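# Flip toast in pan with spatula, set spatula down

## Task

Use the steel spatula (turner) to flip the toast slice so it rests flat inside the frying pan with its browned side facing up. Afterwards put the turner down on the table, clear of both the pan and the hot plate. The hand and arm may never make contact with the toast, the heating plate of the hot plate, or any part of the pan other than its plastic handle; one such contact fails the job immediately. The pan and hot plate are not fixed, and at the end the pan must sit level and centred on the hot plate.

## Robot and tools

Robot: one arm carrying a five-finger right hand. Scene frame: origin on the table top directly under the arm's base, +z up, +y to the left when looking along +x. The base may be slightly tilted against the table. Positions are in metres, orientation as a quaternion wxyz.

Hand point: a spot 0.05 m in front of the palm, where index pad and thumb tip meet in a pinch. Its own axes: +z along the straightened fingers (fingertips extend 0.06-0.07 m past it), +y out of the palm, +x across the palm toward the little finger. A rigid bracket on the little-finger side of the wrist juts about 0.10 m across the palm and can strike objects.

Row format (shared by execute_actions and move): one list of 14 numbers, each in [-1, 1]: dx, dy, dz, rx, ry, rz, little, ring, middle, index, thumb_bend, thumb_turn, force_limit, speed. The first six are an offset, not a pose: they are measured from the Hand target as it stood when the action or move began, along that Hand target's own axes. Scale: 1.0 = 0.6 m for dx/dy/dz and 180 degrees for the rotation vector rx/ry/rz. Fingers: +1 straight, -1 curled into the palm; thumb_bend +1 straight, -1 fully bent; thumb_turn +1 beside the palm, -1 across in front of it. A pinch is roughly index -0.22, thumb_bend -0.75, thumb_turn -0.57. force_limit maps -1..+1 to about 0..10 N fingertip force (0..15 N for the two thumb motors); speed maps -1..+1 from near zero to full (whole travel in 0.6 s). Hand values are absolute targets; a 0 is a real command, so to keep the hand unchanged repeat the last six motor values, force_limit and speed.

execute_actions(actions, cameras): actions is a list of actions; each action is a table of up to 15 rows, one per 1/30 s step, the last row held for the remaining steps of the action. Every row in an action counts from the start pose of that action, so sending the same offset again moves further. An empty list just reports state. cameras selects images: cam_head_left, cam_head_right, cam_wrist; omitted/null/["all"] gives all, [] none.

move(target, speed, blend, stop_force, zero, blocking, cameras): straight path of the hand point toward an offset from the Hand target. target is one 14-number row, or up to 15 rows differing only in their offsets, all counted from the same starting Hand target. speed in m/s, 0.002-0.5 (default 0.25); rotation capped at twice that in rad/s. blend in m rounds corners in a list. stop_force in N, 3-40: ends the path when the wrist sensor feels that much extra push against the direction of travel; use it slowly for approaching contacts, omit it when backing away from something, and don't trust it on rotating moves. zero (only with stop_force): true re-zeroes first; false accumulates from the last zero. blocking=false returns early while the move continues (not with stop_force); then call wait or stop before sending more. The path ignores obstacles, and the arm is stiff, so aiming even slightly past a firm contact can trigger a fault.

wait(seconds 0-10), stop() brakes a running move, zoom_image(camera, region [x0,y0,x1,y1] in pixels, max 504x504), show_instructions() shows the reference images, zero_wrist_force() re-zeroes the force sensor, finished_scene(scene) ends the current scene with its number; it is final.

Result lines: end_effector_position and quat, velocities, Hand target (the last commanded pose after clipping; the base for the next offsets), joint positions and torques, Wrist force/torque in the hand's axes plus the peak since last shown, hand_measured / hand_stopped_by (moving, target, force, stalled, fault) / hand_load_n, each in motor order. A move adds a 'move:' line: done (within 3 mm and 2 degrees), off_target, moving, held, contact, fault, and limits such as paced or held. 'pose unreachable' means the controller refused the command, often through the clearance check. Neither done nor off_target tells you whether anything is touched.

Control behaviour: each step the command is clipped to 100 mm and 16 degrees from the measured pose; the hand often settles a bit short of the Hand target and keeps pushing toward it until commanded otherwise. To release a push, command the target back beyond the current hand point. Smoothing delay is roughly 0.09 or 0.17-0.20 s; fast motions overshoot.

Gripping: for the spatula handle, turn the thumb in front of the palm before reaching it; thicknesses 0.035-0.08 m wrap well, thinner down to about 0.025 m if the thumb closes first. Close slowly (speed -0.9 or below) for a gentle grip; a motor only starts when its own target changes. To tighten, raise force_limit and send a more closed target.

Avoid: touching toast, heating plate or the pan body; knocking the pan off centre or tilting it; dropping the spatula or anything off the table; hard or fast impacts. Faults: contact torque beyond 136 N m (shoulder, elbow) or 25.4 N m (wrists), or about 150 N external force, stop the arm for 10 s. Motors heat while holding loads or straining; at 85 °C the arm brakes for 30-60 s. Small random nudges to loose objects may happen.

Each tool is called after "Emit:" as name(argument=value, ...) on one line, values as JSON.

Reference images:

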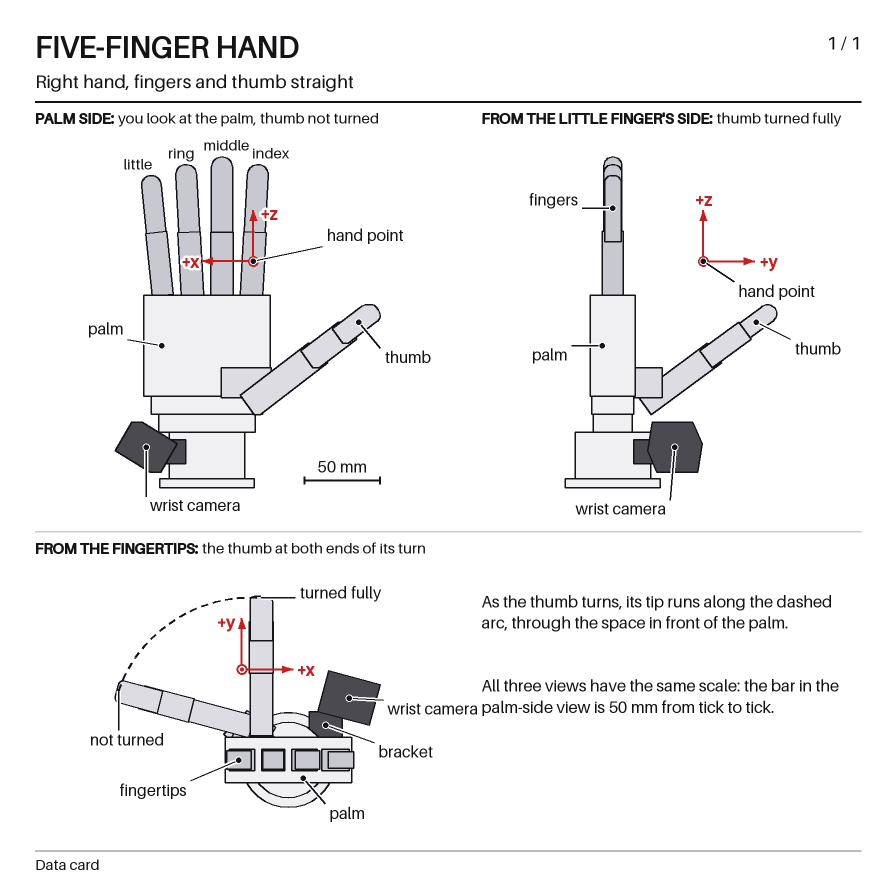

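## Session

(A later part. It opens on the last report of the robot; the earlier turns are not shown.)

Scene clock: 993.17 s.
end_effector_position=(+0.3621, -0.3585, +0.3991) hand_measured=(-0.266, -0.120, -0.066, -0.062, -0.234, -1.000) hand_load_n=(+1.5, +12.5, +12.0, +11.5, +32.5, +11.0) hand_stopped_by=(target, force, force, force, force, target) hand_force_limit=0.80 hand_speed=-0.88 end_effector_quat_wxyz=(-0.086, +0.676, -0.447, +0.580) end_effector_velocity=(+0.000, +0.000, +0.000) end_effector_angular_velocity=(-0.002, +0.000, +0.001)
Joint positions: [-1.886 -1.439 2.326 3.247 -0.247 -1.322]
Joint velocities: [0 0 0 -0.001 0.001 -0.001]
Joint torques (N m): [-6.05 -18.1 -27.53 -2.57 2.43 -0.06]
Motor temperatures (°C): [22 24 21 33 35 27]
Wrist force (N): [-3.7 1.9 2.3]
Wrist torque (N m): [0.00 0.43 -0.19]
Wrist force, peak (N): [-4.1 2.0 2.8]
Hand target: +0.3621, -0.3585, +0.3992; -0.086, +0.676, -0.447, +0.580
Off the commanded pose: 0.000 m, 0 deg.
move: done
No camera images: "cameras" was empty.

Emit:
move(target=[-0.162,-0.335,0.523,-0.032,0.0156,0.0076,-0.266,-0.17,-0.116,-0.112,-0.284,-1,0.8,-0.88], speed=0.3)

Emit:
zoom_image(camera="cam_head_right", region=[430, 200, 600, 320])

Scene clock: 1001.33 s.
end_effector_position=(+0.7406, -0.2978, +0.3602) hand_measured=(-0.266, -0.120, -0.066, -0.062, -0.234, -1.000) hand_load_n=(+1.5, +12.5, +12.0, +11.5, +32.5, +11.5) hand_stopped_by=(target, force, force, force, force, target) hand_force_limit=0.80 hand_speed=-0.88 end_effector_quat_wxyz=(-0.048, +0.660, -0.485, +0.572) end_effector_velocity=(+0.001, +0.000, +0.002) end_effector_angular_velocity=(-0.004, -0.001, +0.000)
Joint positions: [-1.029 -1.13 1.666 2.926 -1.098 -0.489]
Joint velocities: [0.001 0 -0.004 0.001 -0.003 -0.001]
Joint torques (N m): [-13.06 -30.12 -27.02 -1.37 -1.84 -1.02]
Motor temperatures (°C): [22 24 21 33 35 27]
Wrist force (N): [-3.4 2.0 2.5]
Wrist torque (N m): [0.04 0.36 -0.19]
Wrist force, peak (N): [-4.5 0.5 4.4]
Hand target: +0.7407, -0.2978, +0.3602; -0.048, +0.660, -0.485, +0.572
Off the commanded pose: 0.001 m, 0 deg.
move: done
camera_calibration:
cam_wrist: T_world_to_cam=[[-0.603892, -0.699468, -0.382176, 0.370461], [-0.490111, 0.703983, -0.514003, 0.758175], [0.628574, -0.123094, -0.767947, -0.11204], [0, 0, 0, 1]] pos_world=[0.665734, -0.288408, 0.445244]

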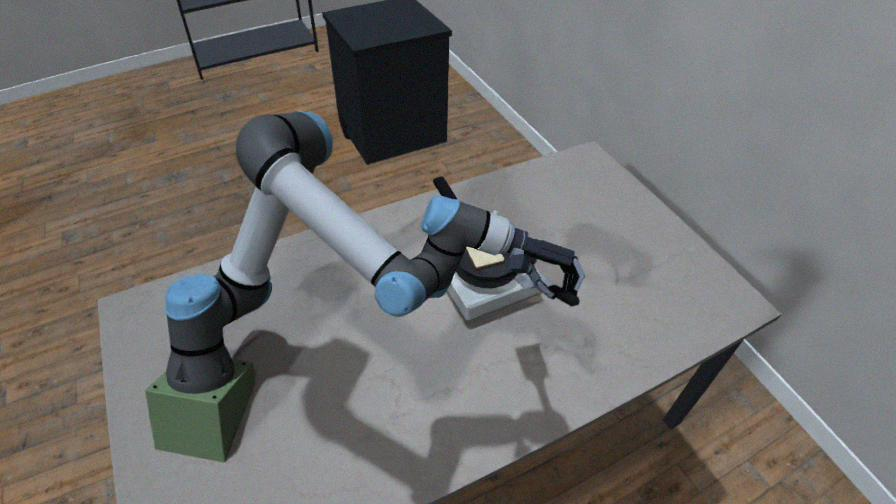

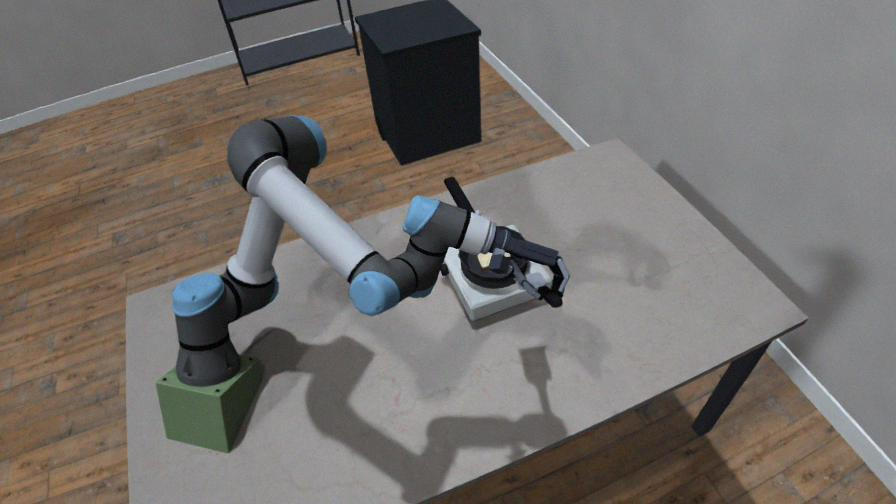

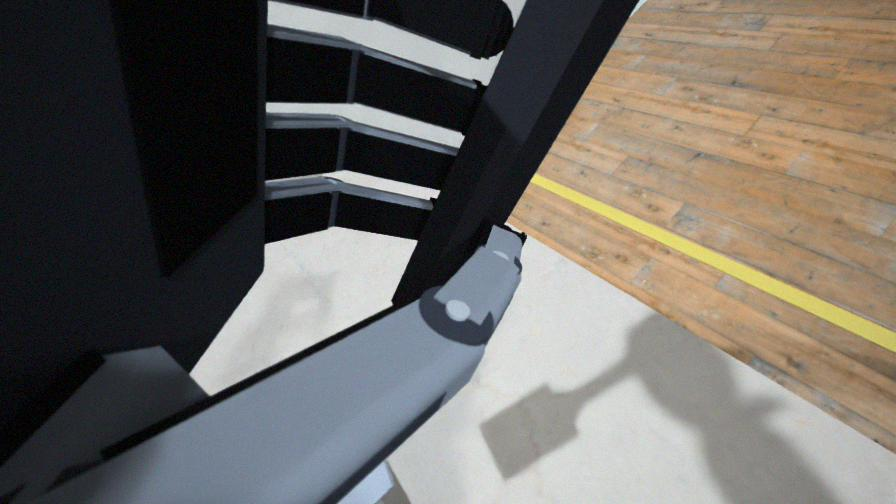

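Scaled by 2.965.

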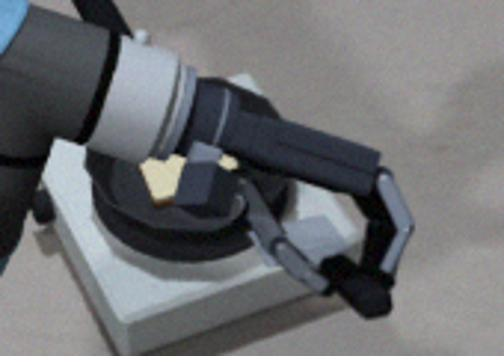

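Emit:
move(target=[-0.2237,-0.0593,-0.0345,0,0,0,-0.266,-0.17,-0.116,-0.112,-0.284,-1,0.8,-0.88], speed=0.15)

Emit:
zoom_image(camera="cam_head_right", region=[430, 200, 570, 320])

Emit:
zoom_image(camera="cam_head_left", region=[430, 200, 570, 320])

Scene clock: 1021.87 s.
end_effector_position=(+0.7617, -0.1757, +0.2944) hand_measured=(-0.266, -0.120, -0.066, -0.062, -0.234, -1.000) hand_load_n=(+1.5, +12.5, +12.0, +11.5, +32.5, +11.5) hand_stopped_by=(target, force, force, force, force, target) hand_force_limit=0.80 hand_speed=-0.88 end_effector_quat_wxyz=(-0.048, +0.660, -0.485, +0.572) end_effector_velocity=(+0.001, +0.001, +0.000) end_effector_angular_velocity=(+0.000, +0.000, +0.001)
Joint positions: [-0.801 -1.204 1.794 2.845 -1.315 -0.416]
Joint velocities: [0.002 0 -0.001 0.001 -0.001 0]
Joint torques (N m): [-9.25 -20.15 -22.98 0.58 -1.45 -2.22]
Motor temperatures (°C): [22 24 21 33 35 27]
Wrist force (N): [-3.2 1.6 3.0]
Wrist torque (N m): [-0.09 0.36 -0.22]
Wrist force, peak (N): [-5.0 1.2 2.5]
Hand target: +0.7617, -0.1757, +0.2943; -0.048, +0.660, -0.485, +0.572
Off the commanded pose: 0.000 m, 0 deg.
move: done
camera_calibration:
cam_wrist: T_world_to_cam=[[-0.60377, -0.699411, -0.382474, 0.443523], [-0.490016, 0.704074, -0.513969, 0.64862], [0.628765, -0.122901, -0.767821, -0.160934], [0, 0, 0, 1]] pos_world=[0.68681, -0.166251, 0.379438]

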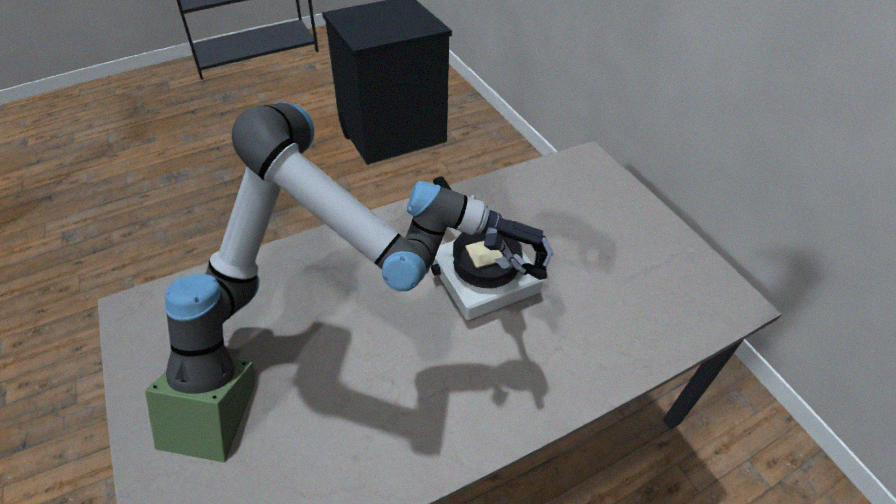

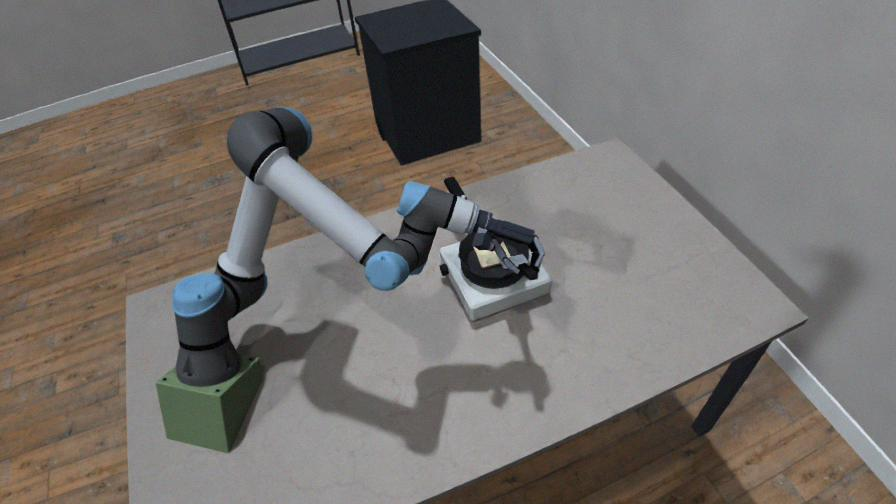

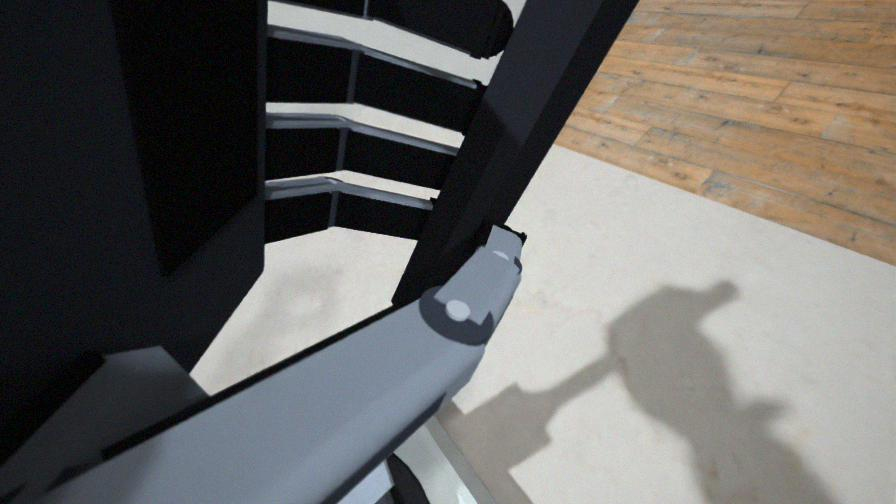

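Scaled by 3.600.

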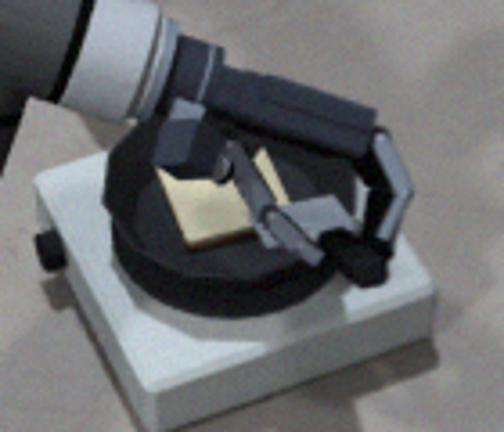

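Scaled by 3.600.

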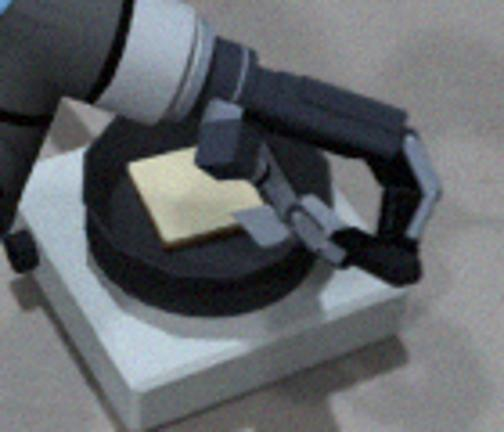

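Emit:
zoom_image(camera="cam_head_right", region=[480, 230, 550, 290])

Emit:
zoom_image(camera="cam_head_left", region=[480, 230, 550, 290])

Scaled by 7.200.

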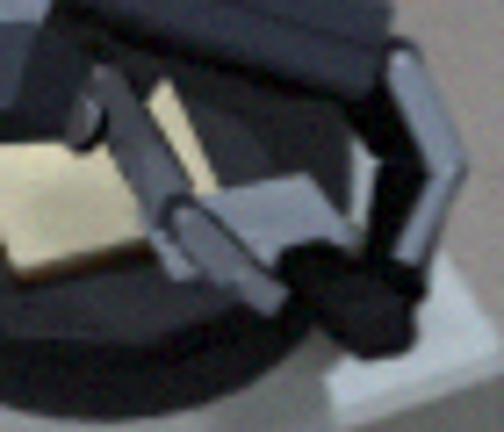

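Scaled by 7.200.

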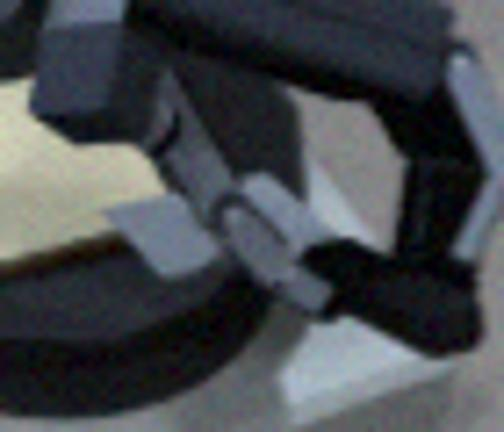

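Emit:
move(target=[-0.0132,-0.0447,-0.0588,0,0.0267,-0.0487,-0.266,-0.17,-0.116,-0.112,-0.284,-1,0.8,-0.88], speed=0.1)

Emit:
zoom_image(camera="cam_head_right", region=[470, 220, 550, 290])

Emit:
zoom_image(camera="cam_head_left", region=[460, 220, 540, 290])

Scene clock: 1044.37 s.
end_effector_position=(+0.7501, -0.1386, +0.3174) hand_measured=(-0.266, -0.120, -0.066, -0.062, -0.234, -1.000) hand_load_n=(+1.5, +12.5, +12.0, +11.5, +32.5, +11.5) hand_stopped_by=(target, force, force, force, force, target) hand_force_limit=0.80 hand_speed=-0.88 end_effector_quat_wxyz=(+0.016, +0.670, -0.435, +0.601) end_effector_velocity=(+0.001, +0.000, +0.001) end_effector_angular_velocity=(-0.003, +0.000, +0.002)
Joint positions: [-0.725 -1.288 1.842 2.838 -1.463 -0.541]
Joint velocities: [0 0 -0.002 0 0 -0.003]
Joint torques (N m): [-20.1 -18.08 -25.76 -1.81 -0.15 1.83]
Motor temperatures (°C): [22 24 21 33 35 27]
Wrist force (N): [-4.2 1.8 2.3]
Wrist torque (N m): [0.04 0.47 -0.23]
Wrist force, peak (N): [-4.3 1.9 2.4]
Hand target: +0.7501, -0.1387, +0.3173; +0.016, +0.670, -0.435, +0.601
Off the commanded pose: 0.000 m, 0 deg.
move: done
camera_calibration:
cam_wrist: T_world_to_cam=[[-0.61323, -0.753023, -0.238547, 0.425187], [-0.50781, 0.607144, -0.611151, 0.659424], [0.605043, -0.25364, -0.754712, -0.135961], [0, 0, 0, 1]] pos_world=[0.677862, -0.114674, 0.401823]

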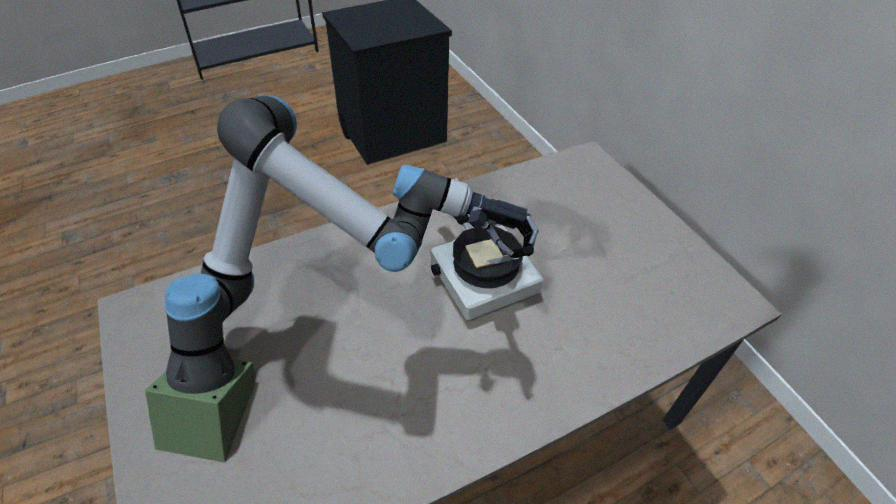

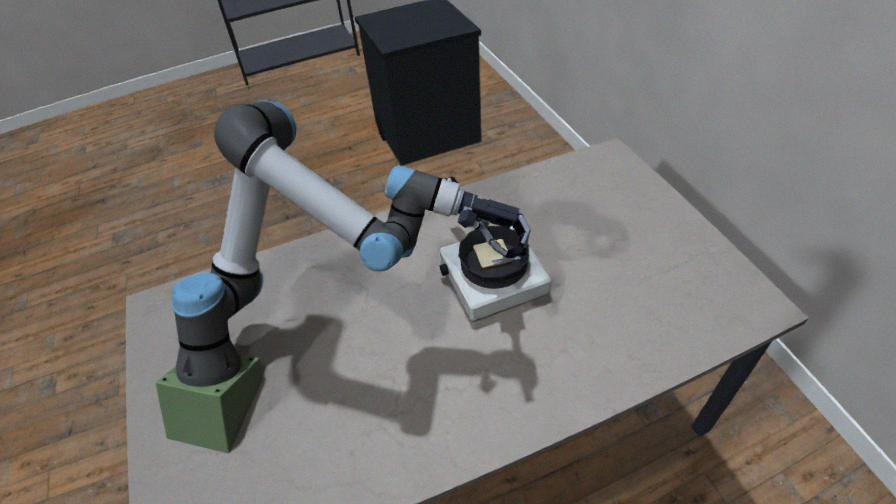

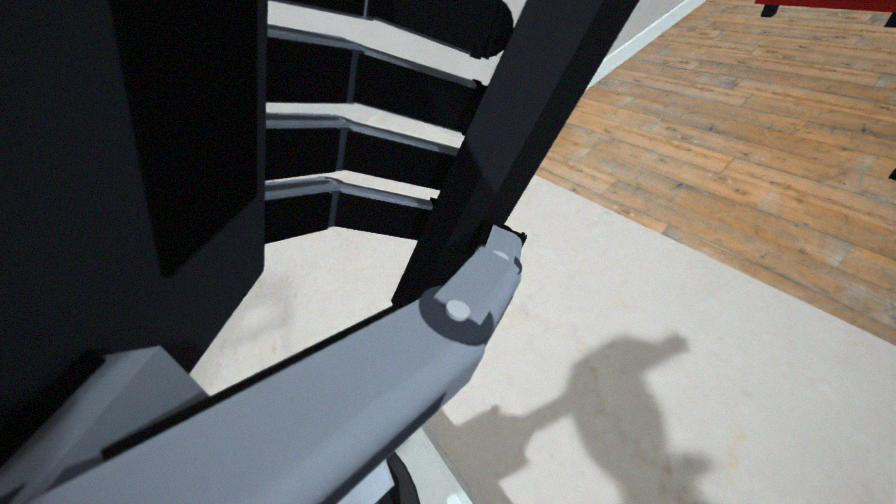

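Scaled by 6.300.

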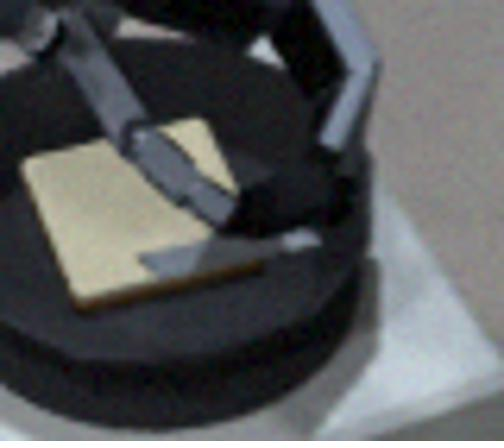

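Scaled by 6.300.

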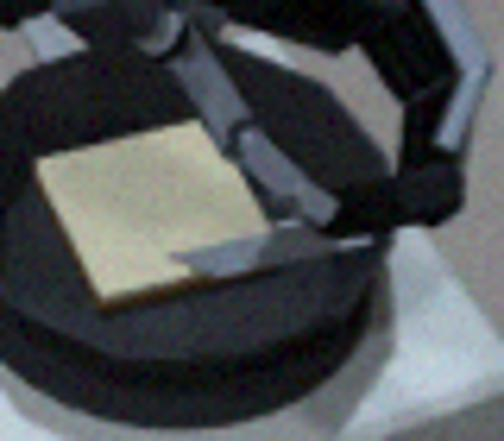

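Emit:
move(target=[-0.0683,0.0418,0.023,0,0,0,-0.266,-0.17,-0.116,-0.112,-0.284,-1,0.8,-0.88], speed=0.02, stop_force=3)

Emit:
zoom_image(camera="cam_head_right", region=[470, 220, 550, 290])

Emit:
zoom_image(camera="cam_head_left", region=[460, 220, 540, 290])

Scene clock: 1054.63 s.
end_effector_position=(+0.7501, -0.1387, +0.2673) hand_measured=(-0.266, -0.120, -0.066, -0.062, -0.234, -1.000) hand_load_n=(+1.5, +13.5, +12.5, +12.0, +32.0, +11.0) hand_stopped_by=(target, force, force, force, force, target) hand_force_limit=0.80 hand_speed=-0.88 end_effector_quat_wxyz=(+0.016, +0.670, -0.435, +0.601) end_effector_velocity=(+0.000, +0.000, +0.000) end_effector_angular_velocity=(-0.001, -0.001, +0.000)
Joint positions: [-0.676 -1.211 1.869 2.732 -1.511 -0.528]
Joint velocities: [0 0 -0.001 0 -0.001 0]
Joint torques (N m): [-23.42 -42.17 -22.63 0.23 0.53 -1.68]
Motor temperatures (°C): [22 24 21 33 35 27]
Wrist force (N): [-3.7 1.2 2.0]
Wrist torque (N m): [-0.01 0.42 -0.14]
Wrist force, peak (N): [-4.5 1.7 2.3]
Hand target: +0.7501, -0.1387, +0.2673; +0.016, +0.670, -0.435, +0.601
Off the commanded pose: 0.000 m, 0 deg.
move: done
camera_calibration:
cam_wrist: T_world_to_cam=[[-0.613393, -0.752903, -0.238507, 0.413319], [-0.507742, 0.607247, -0.611105, 0.628852], [0.604936, -0.253747, -0.754762, -0.173684], [0, 0, 0, 1]] pos_world=[0.677888, -0.114751, 0.351784]

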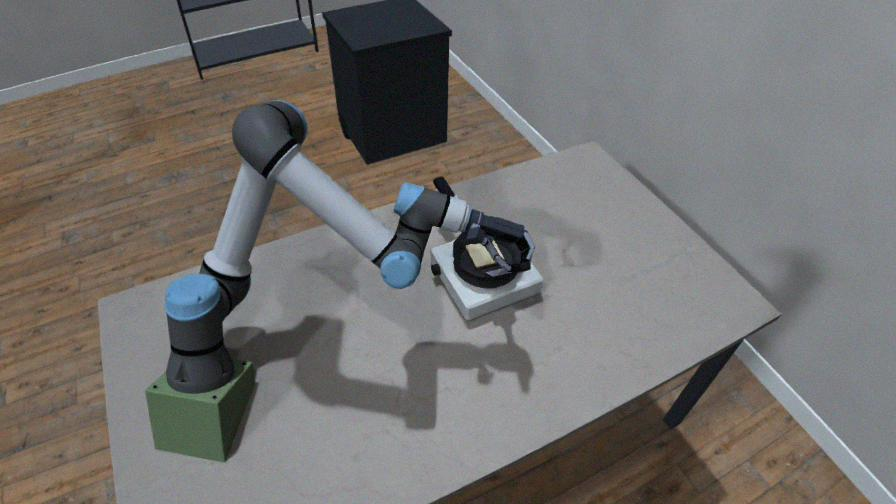

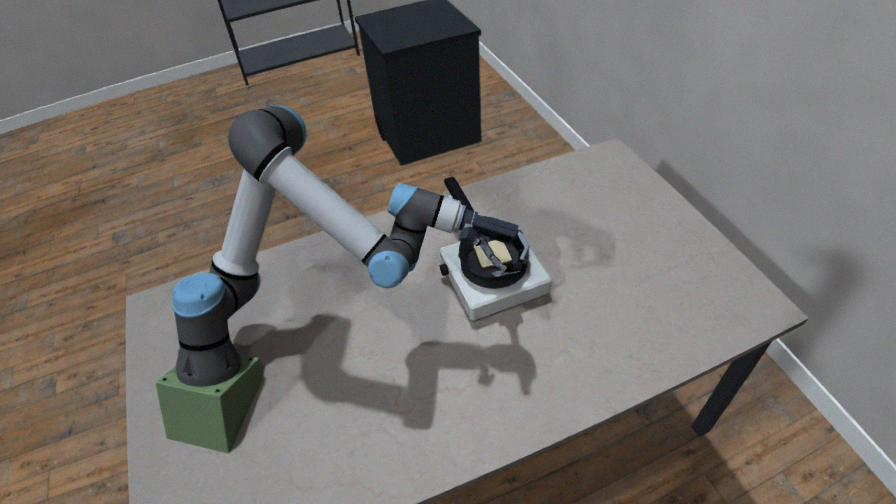

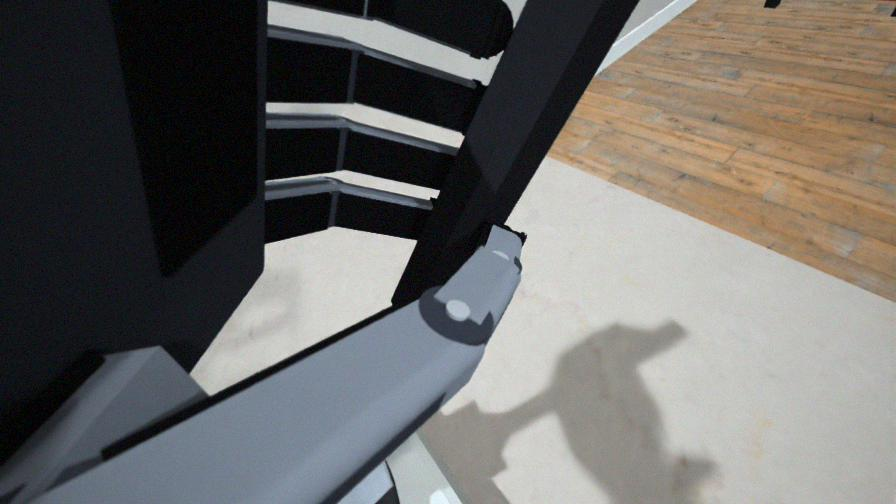

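Scaled by 6.300.

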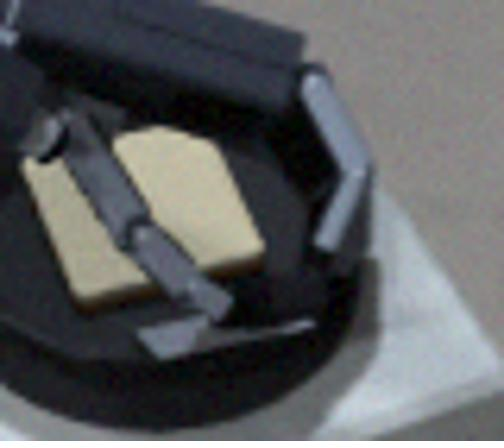

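Scaled by 6.300.

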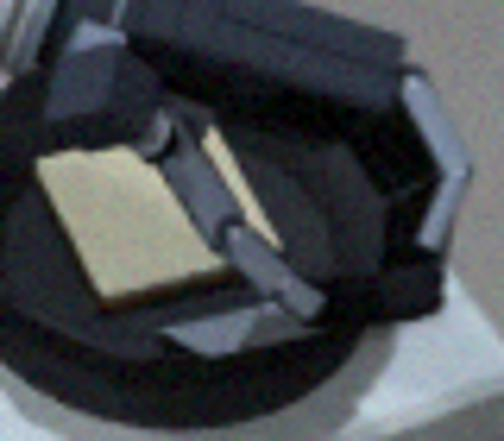

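Emit:
move(target=[-0.0546,0.0334,0.0184,0,0,0,-0.266,-0.17,-0.116,-0.112,-0.284,-1,0.8,-0.88], speed=0.015, stop_force=3)

Emit:
zoom_image(camera="cam_head_right", region=[470, 220, 550, 290])

Emit:
zoom_image(camera="cam_head_left", region=[460, 220, 540, 290])

Scene clock: 1059.70 s.
end_effector_position=(+0.7502, -0.1388, +0.2653) hand_measured=(-0.266, -0.120, -0.066, -0.062, -0.234, -1.000) hand_load_n=(+0.0, +17.0, +13.0, +11.0, +31.0, +9.5) hand_stopped_by=(target, force, force, force, force, target) hand_force_limit=0.80 hand_speed=-0.88 end_effector_quat_wxyz=(+0.016, +0.670, -0.435, +0.601) end_effector_velocity=(+0.001, +0.000, +0.001) end_effector_angular_velocity=(-0.001, -0.001, +0.003)
Joint positions: [-0.673 -1.207 1.87 2.728 -1.513 -0.528]
Joint velocities: [0 0 -0.003 0 0.001 -0.001]
Joint torques (N m): [-24.15 -42.25 -22.02 -1.23 0.05 -2.4]
Motor temperatures (°C): [22 24 21 33 35 27]
Wrist force (N): [-3.5 0.7 1.7]
Wrist torque (N m): [-0.01 0.39 -0.02]
Wrist force, peak (N): [-4.2 1.4 2.2]
Hand target: +0.7502, -0.1388, +0.2653; +0.016, +0.670, -0.435, +0.601
Off the commanded pose: 0.038 m, 0 deg.
move: contact
camera_calibration:
cam_wrist: T_world_to_cam=[[-0.61329, -0.753049, -0.238312, 0.412704], [-0.507683, 0.606959, -0.611441, 0.62768], [0.60509, -0.254003, -0.754551, -0.175407], [0, 0, 0, 1]] pos_world=[0.677906, -0.114743, 0.349787]

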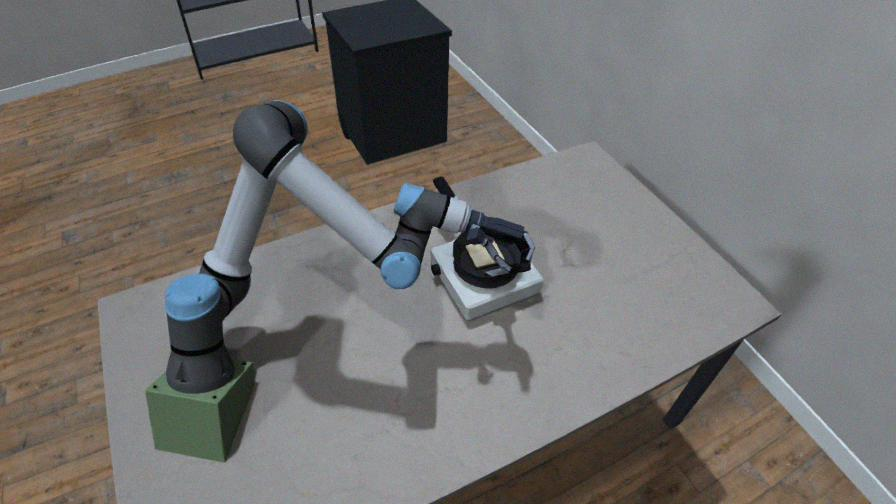

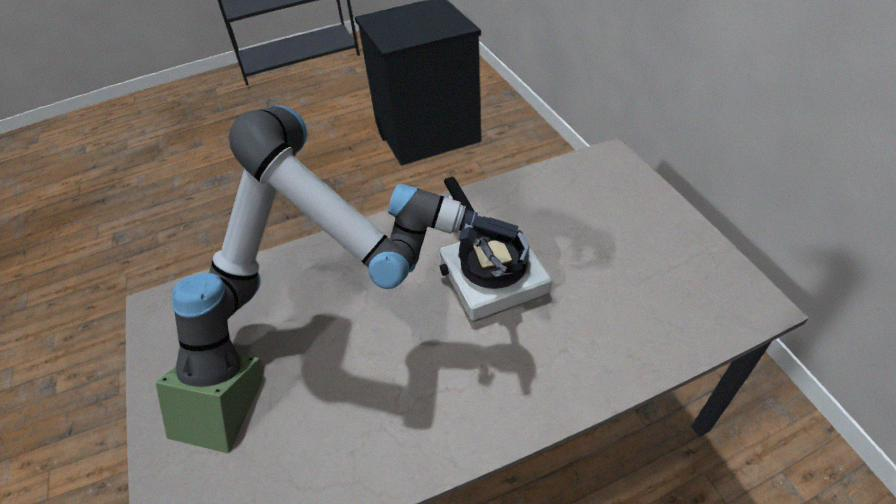

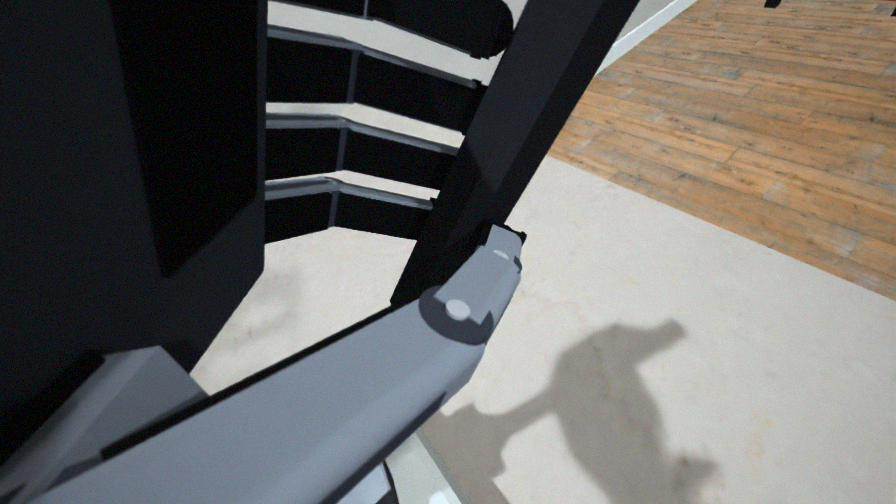

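Scaled by 6.300.

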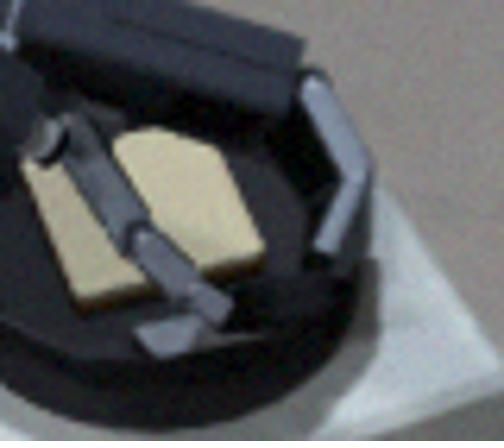

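Scaled by 6.300.

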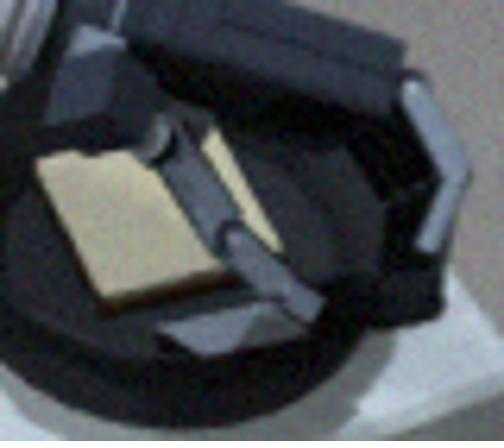

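Emit:
move(target=[-0.0117,0.0808,0.0442,0,-0.032,0.0585,-0.266,-0.17,-0.116,-0.112,-0.284,-1,0.8,-0.88], speed=0.05)

Emit:
zoom_image(camera="cam_head_right", region=[470, 220, 550, 290])

Emit:
zoom_image(camera="cam_head_left", region=[460, 220, 540, 290])

Scene clock: 1070.40 s.
end_effector_position=(+0.7427, -0.1795, +0.2278) hand_measured=(-0.266, -0.120, -0.066, -0.062, -0.234, -1.000) hand_load_n=(+0.0, +17.5, +14.5, +11.5, +29.5, +8.0) hand_stopped_by=(target, force, force, force, force, target) hand_force_limit=0.80 hand_speed=-0.88 end_effector_quat_wxyz=(-0.061, +0.657, -0.495, +0.566) end_effector_velocity=(+0.000, +0.001, +0.000) end_effector_angular_velocity=(-0.006, +0.002, +0.002)
Joint positions: [-0.776 -1.123 1.879 2.684 -1.325 -0.379]
Joint velocities: [0.002 -0.001 0.001 -0.001 -0.003 -0.006]
Joint torques (N m): [-10.05 -39.98 -21 -0.55 -2.63 -2.98]
Motor temperatures (°C): [22 24 21 33 35 27]
Wrist force (N): [-3.2 0.0 1.3]
Wrist torque (N m): [-0.01 0.21 0.16]
Wrist force, peak (N): [-4.2 -0.4 1.5]
Hand target: +0.7427, -0.1794, +0.2279; -0.061, +0.657, -0.495, +0.566
Off the commanded pose: 0.000 m, 0 deg.
move: done
camera_calibration:
cam_wrist: T_world_to_cam=[[-0.601389, -0.685681, -0.410089, 0.410873], [-0.486459, 0.721423, -0.492856, 0.603475], [0.633789, -0.0969072, -0.767411, -0.199719], [0, 0, 0, 1]] pos_world=[0.66724, -0.172987, 0.312654]

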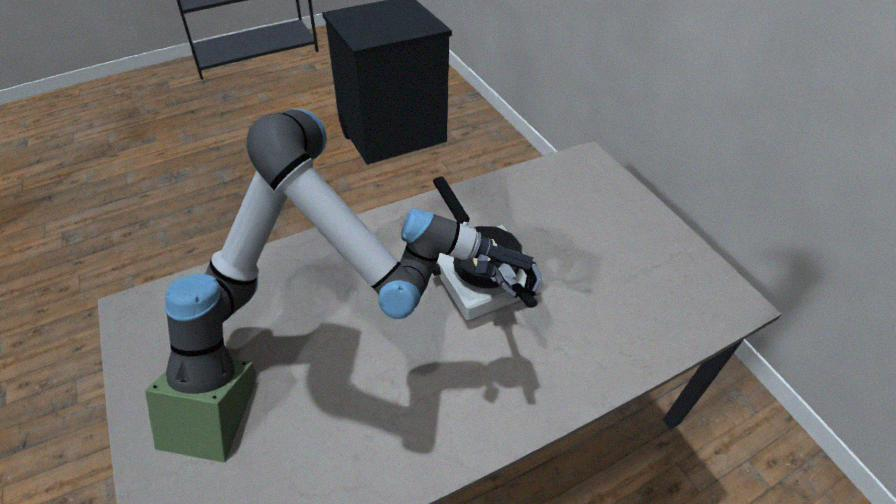

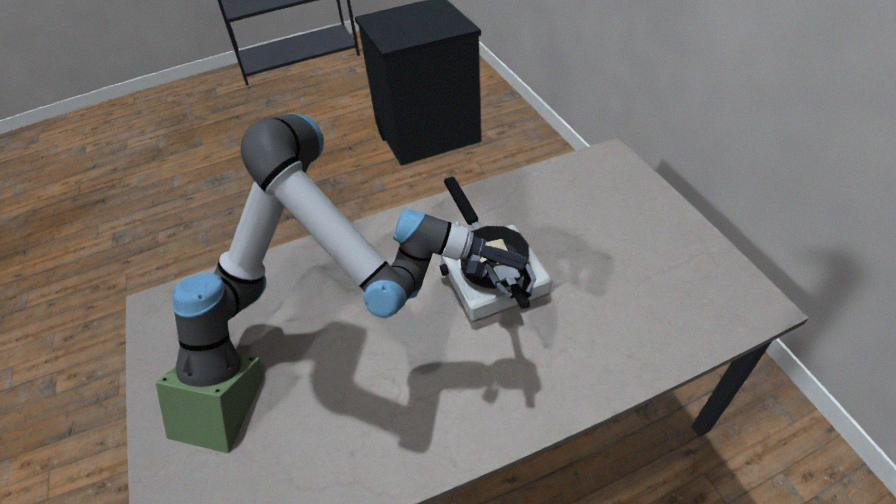

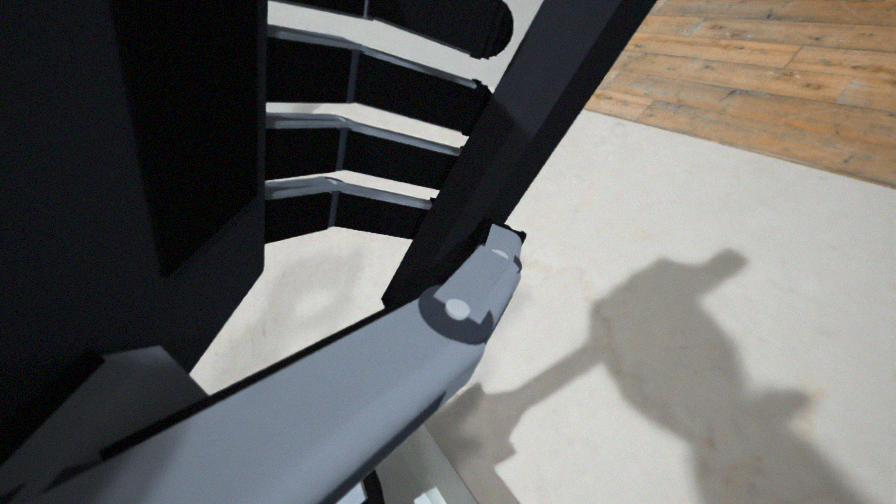

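Scaled by 6.300.

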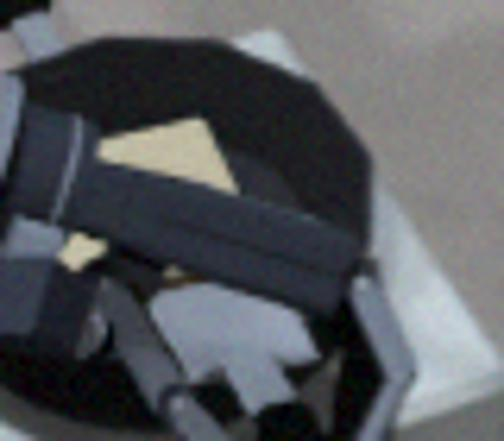

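Scaled by 6.300.

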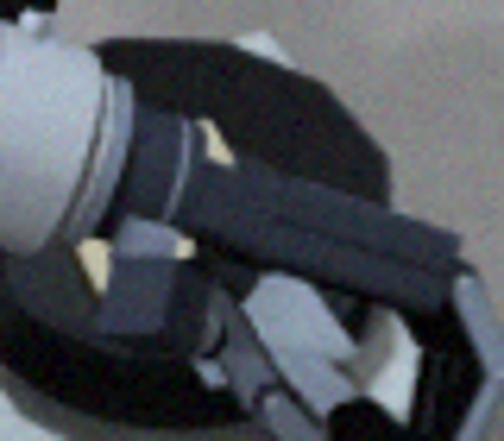

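Emit:
move(target=[0.0546,-0.0334,-0.0184,0,0,0,-0.266,-0.17,-0.116,-0.112,-0.284,-1,0.8,-0.88], speed=0.08)

Emit:
zoom_image(camera="cam_head_right", region=[470, 220, 550, 290])

Emit:
zoom_image(camera="cam_head_left", region=[470, 220, 550, 290])

Scene clock: 1079.13 s.
end_effector_position=(+0.7412, -0.1876, +0.2671) hand_measured=(-0.266, -0.120, -0.066, -0.062, -0.234, -1.000) hand_load_n=(+0.0, +14.0, +13.0, +11.5, +32.0, +9.0) hand_stopped_by=(target, force, force, force, force, target) hand_force_limit=0.80 hand_speed=-0.88 end_effector_quat_wxyz=(-0.061, +0.657, -0.495, +0.566) end_effector_velocity=(+0.000, +0.000, +0.000) end_effector_angular_velocity=(+0.002, -0.001, -0.002)
Joint positions: [-0.826 -1.178 1.861 2.761 -1.277 -0.395]
Joint velocities: [0 0 0.001 -0.001 -0.001 0.002]
Joint torques (N m): [-11.55 -19.06 -10.2 -4.56 -1.89 1.95]
Motor temperatures (°C): [22 24 21 33 35 27]
Wrist force (N): [-3.5 1.9 2.7]
Wrist torque (N m): [-0.05 0.44 -0.21]
Wrist force, peak (N): [-4.2 1.4 2.4]
Hand target: +0.7412, -0.1876, +0.2670; -0.061, +0.657, -0.495, +0.566
Off the commanded pose: 0.000 m, 0 deg.
move: done
camera_calibration:
cam_wrist: T_world_to_cam=[[-0.601228, -0.686024, -0.40975, 0.420323], [-0.486692, 0.721075, -0.493135, 0.628099], [0.633764, -0.0970648, -0.767413, -0.169434], [0, 0, 0, 1]] pos_world=[0.665781, -0.181001, 0.35194]

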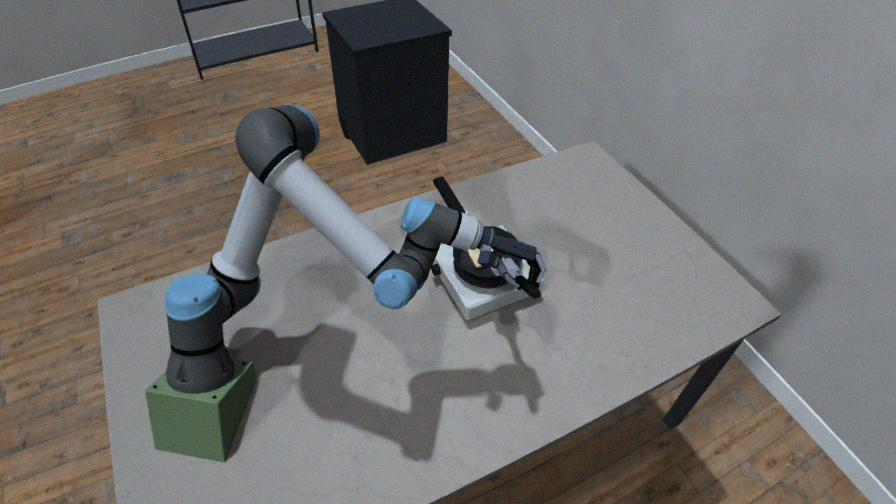

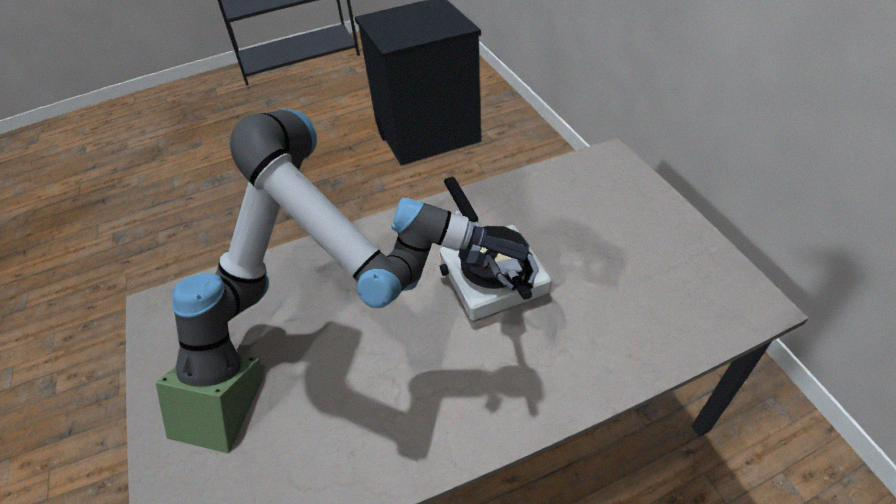

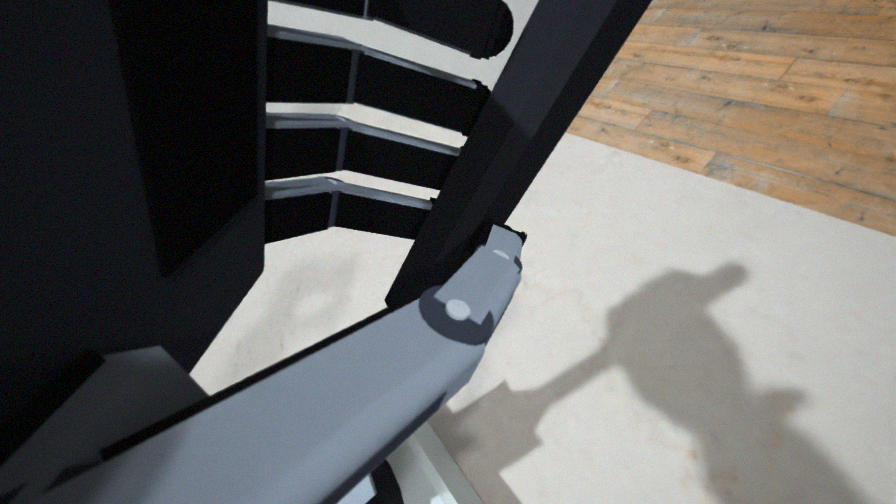

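Scaled by 6.300.

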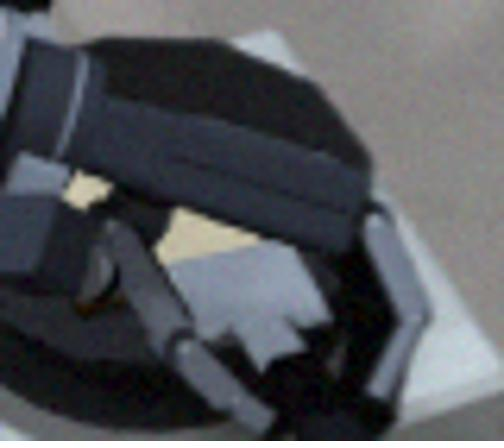

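Scaled by 6.300.

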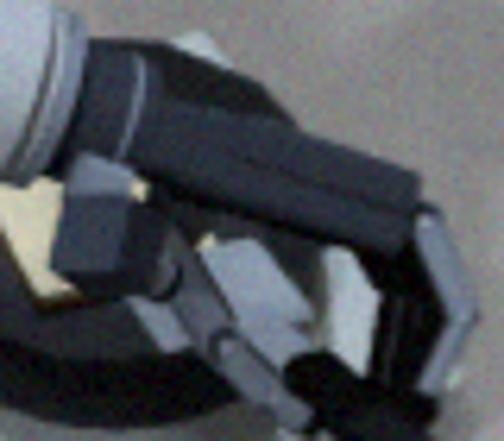

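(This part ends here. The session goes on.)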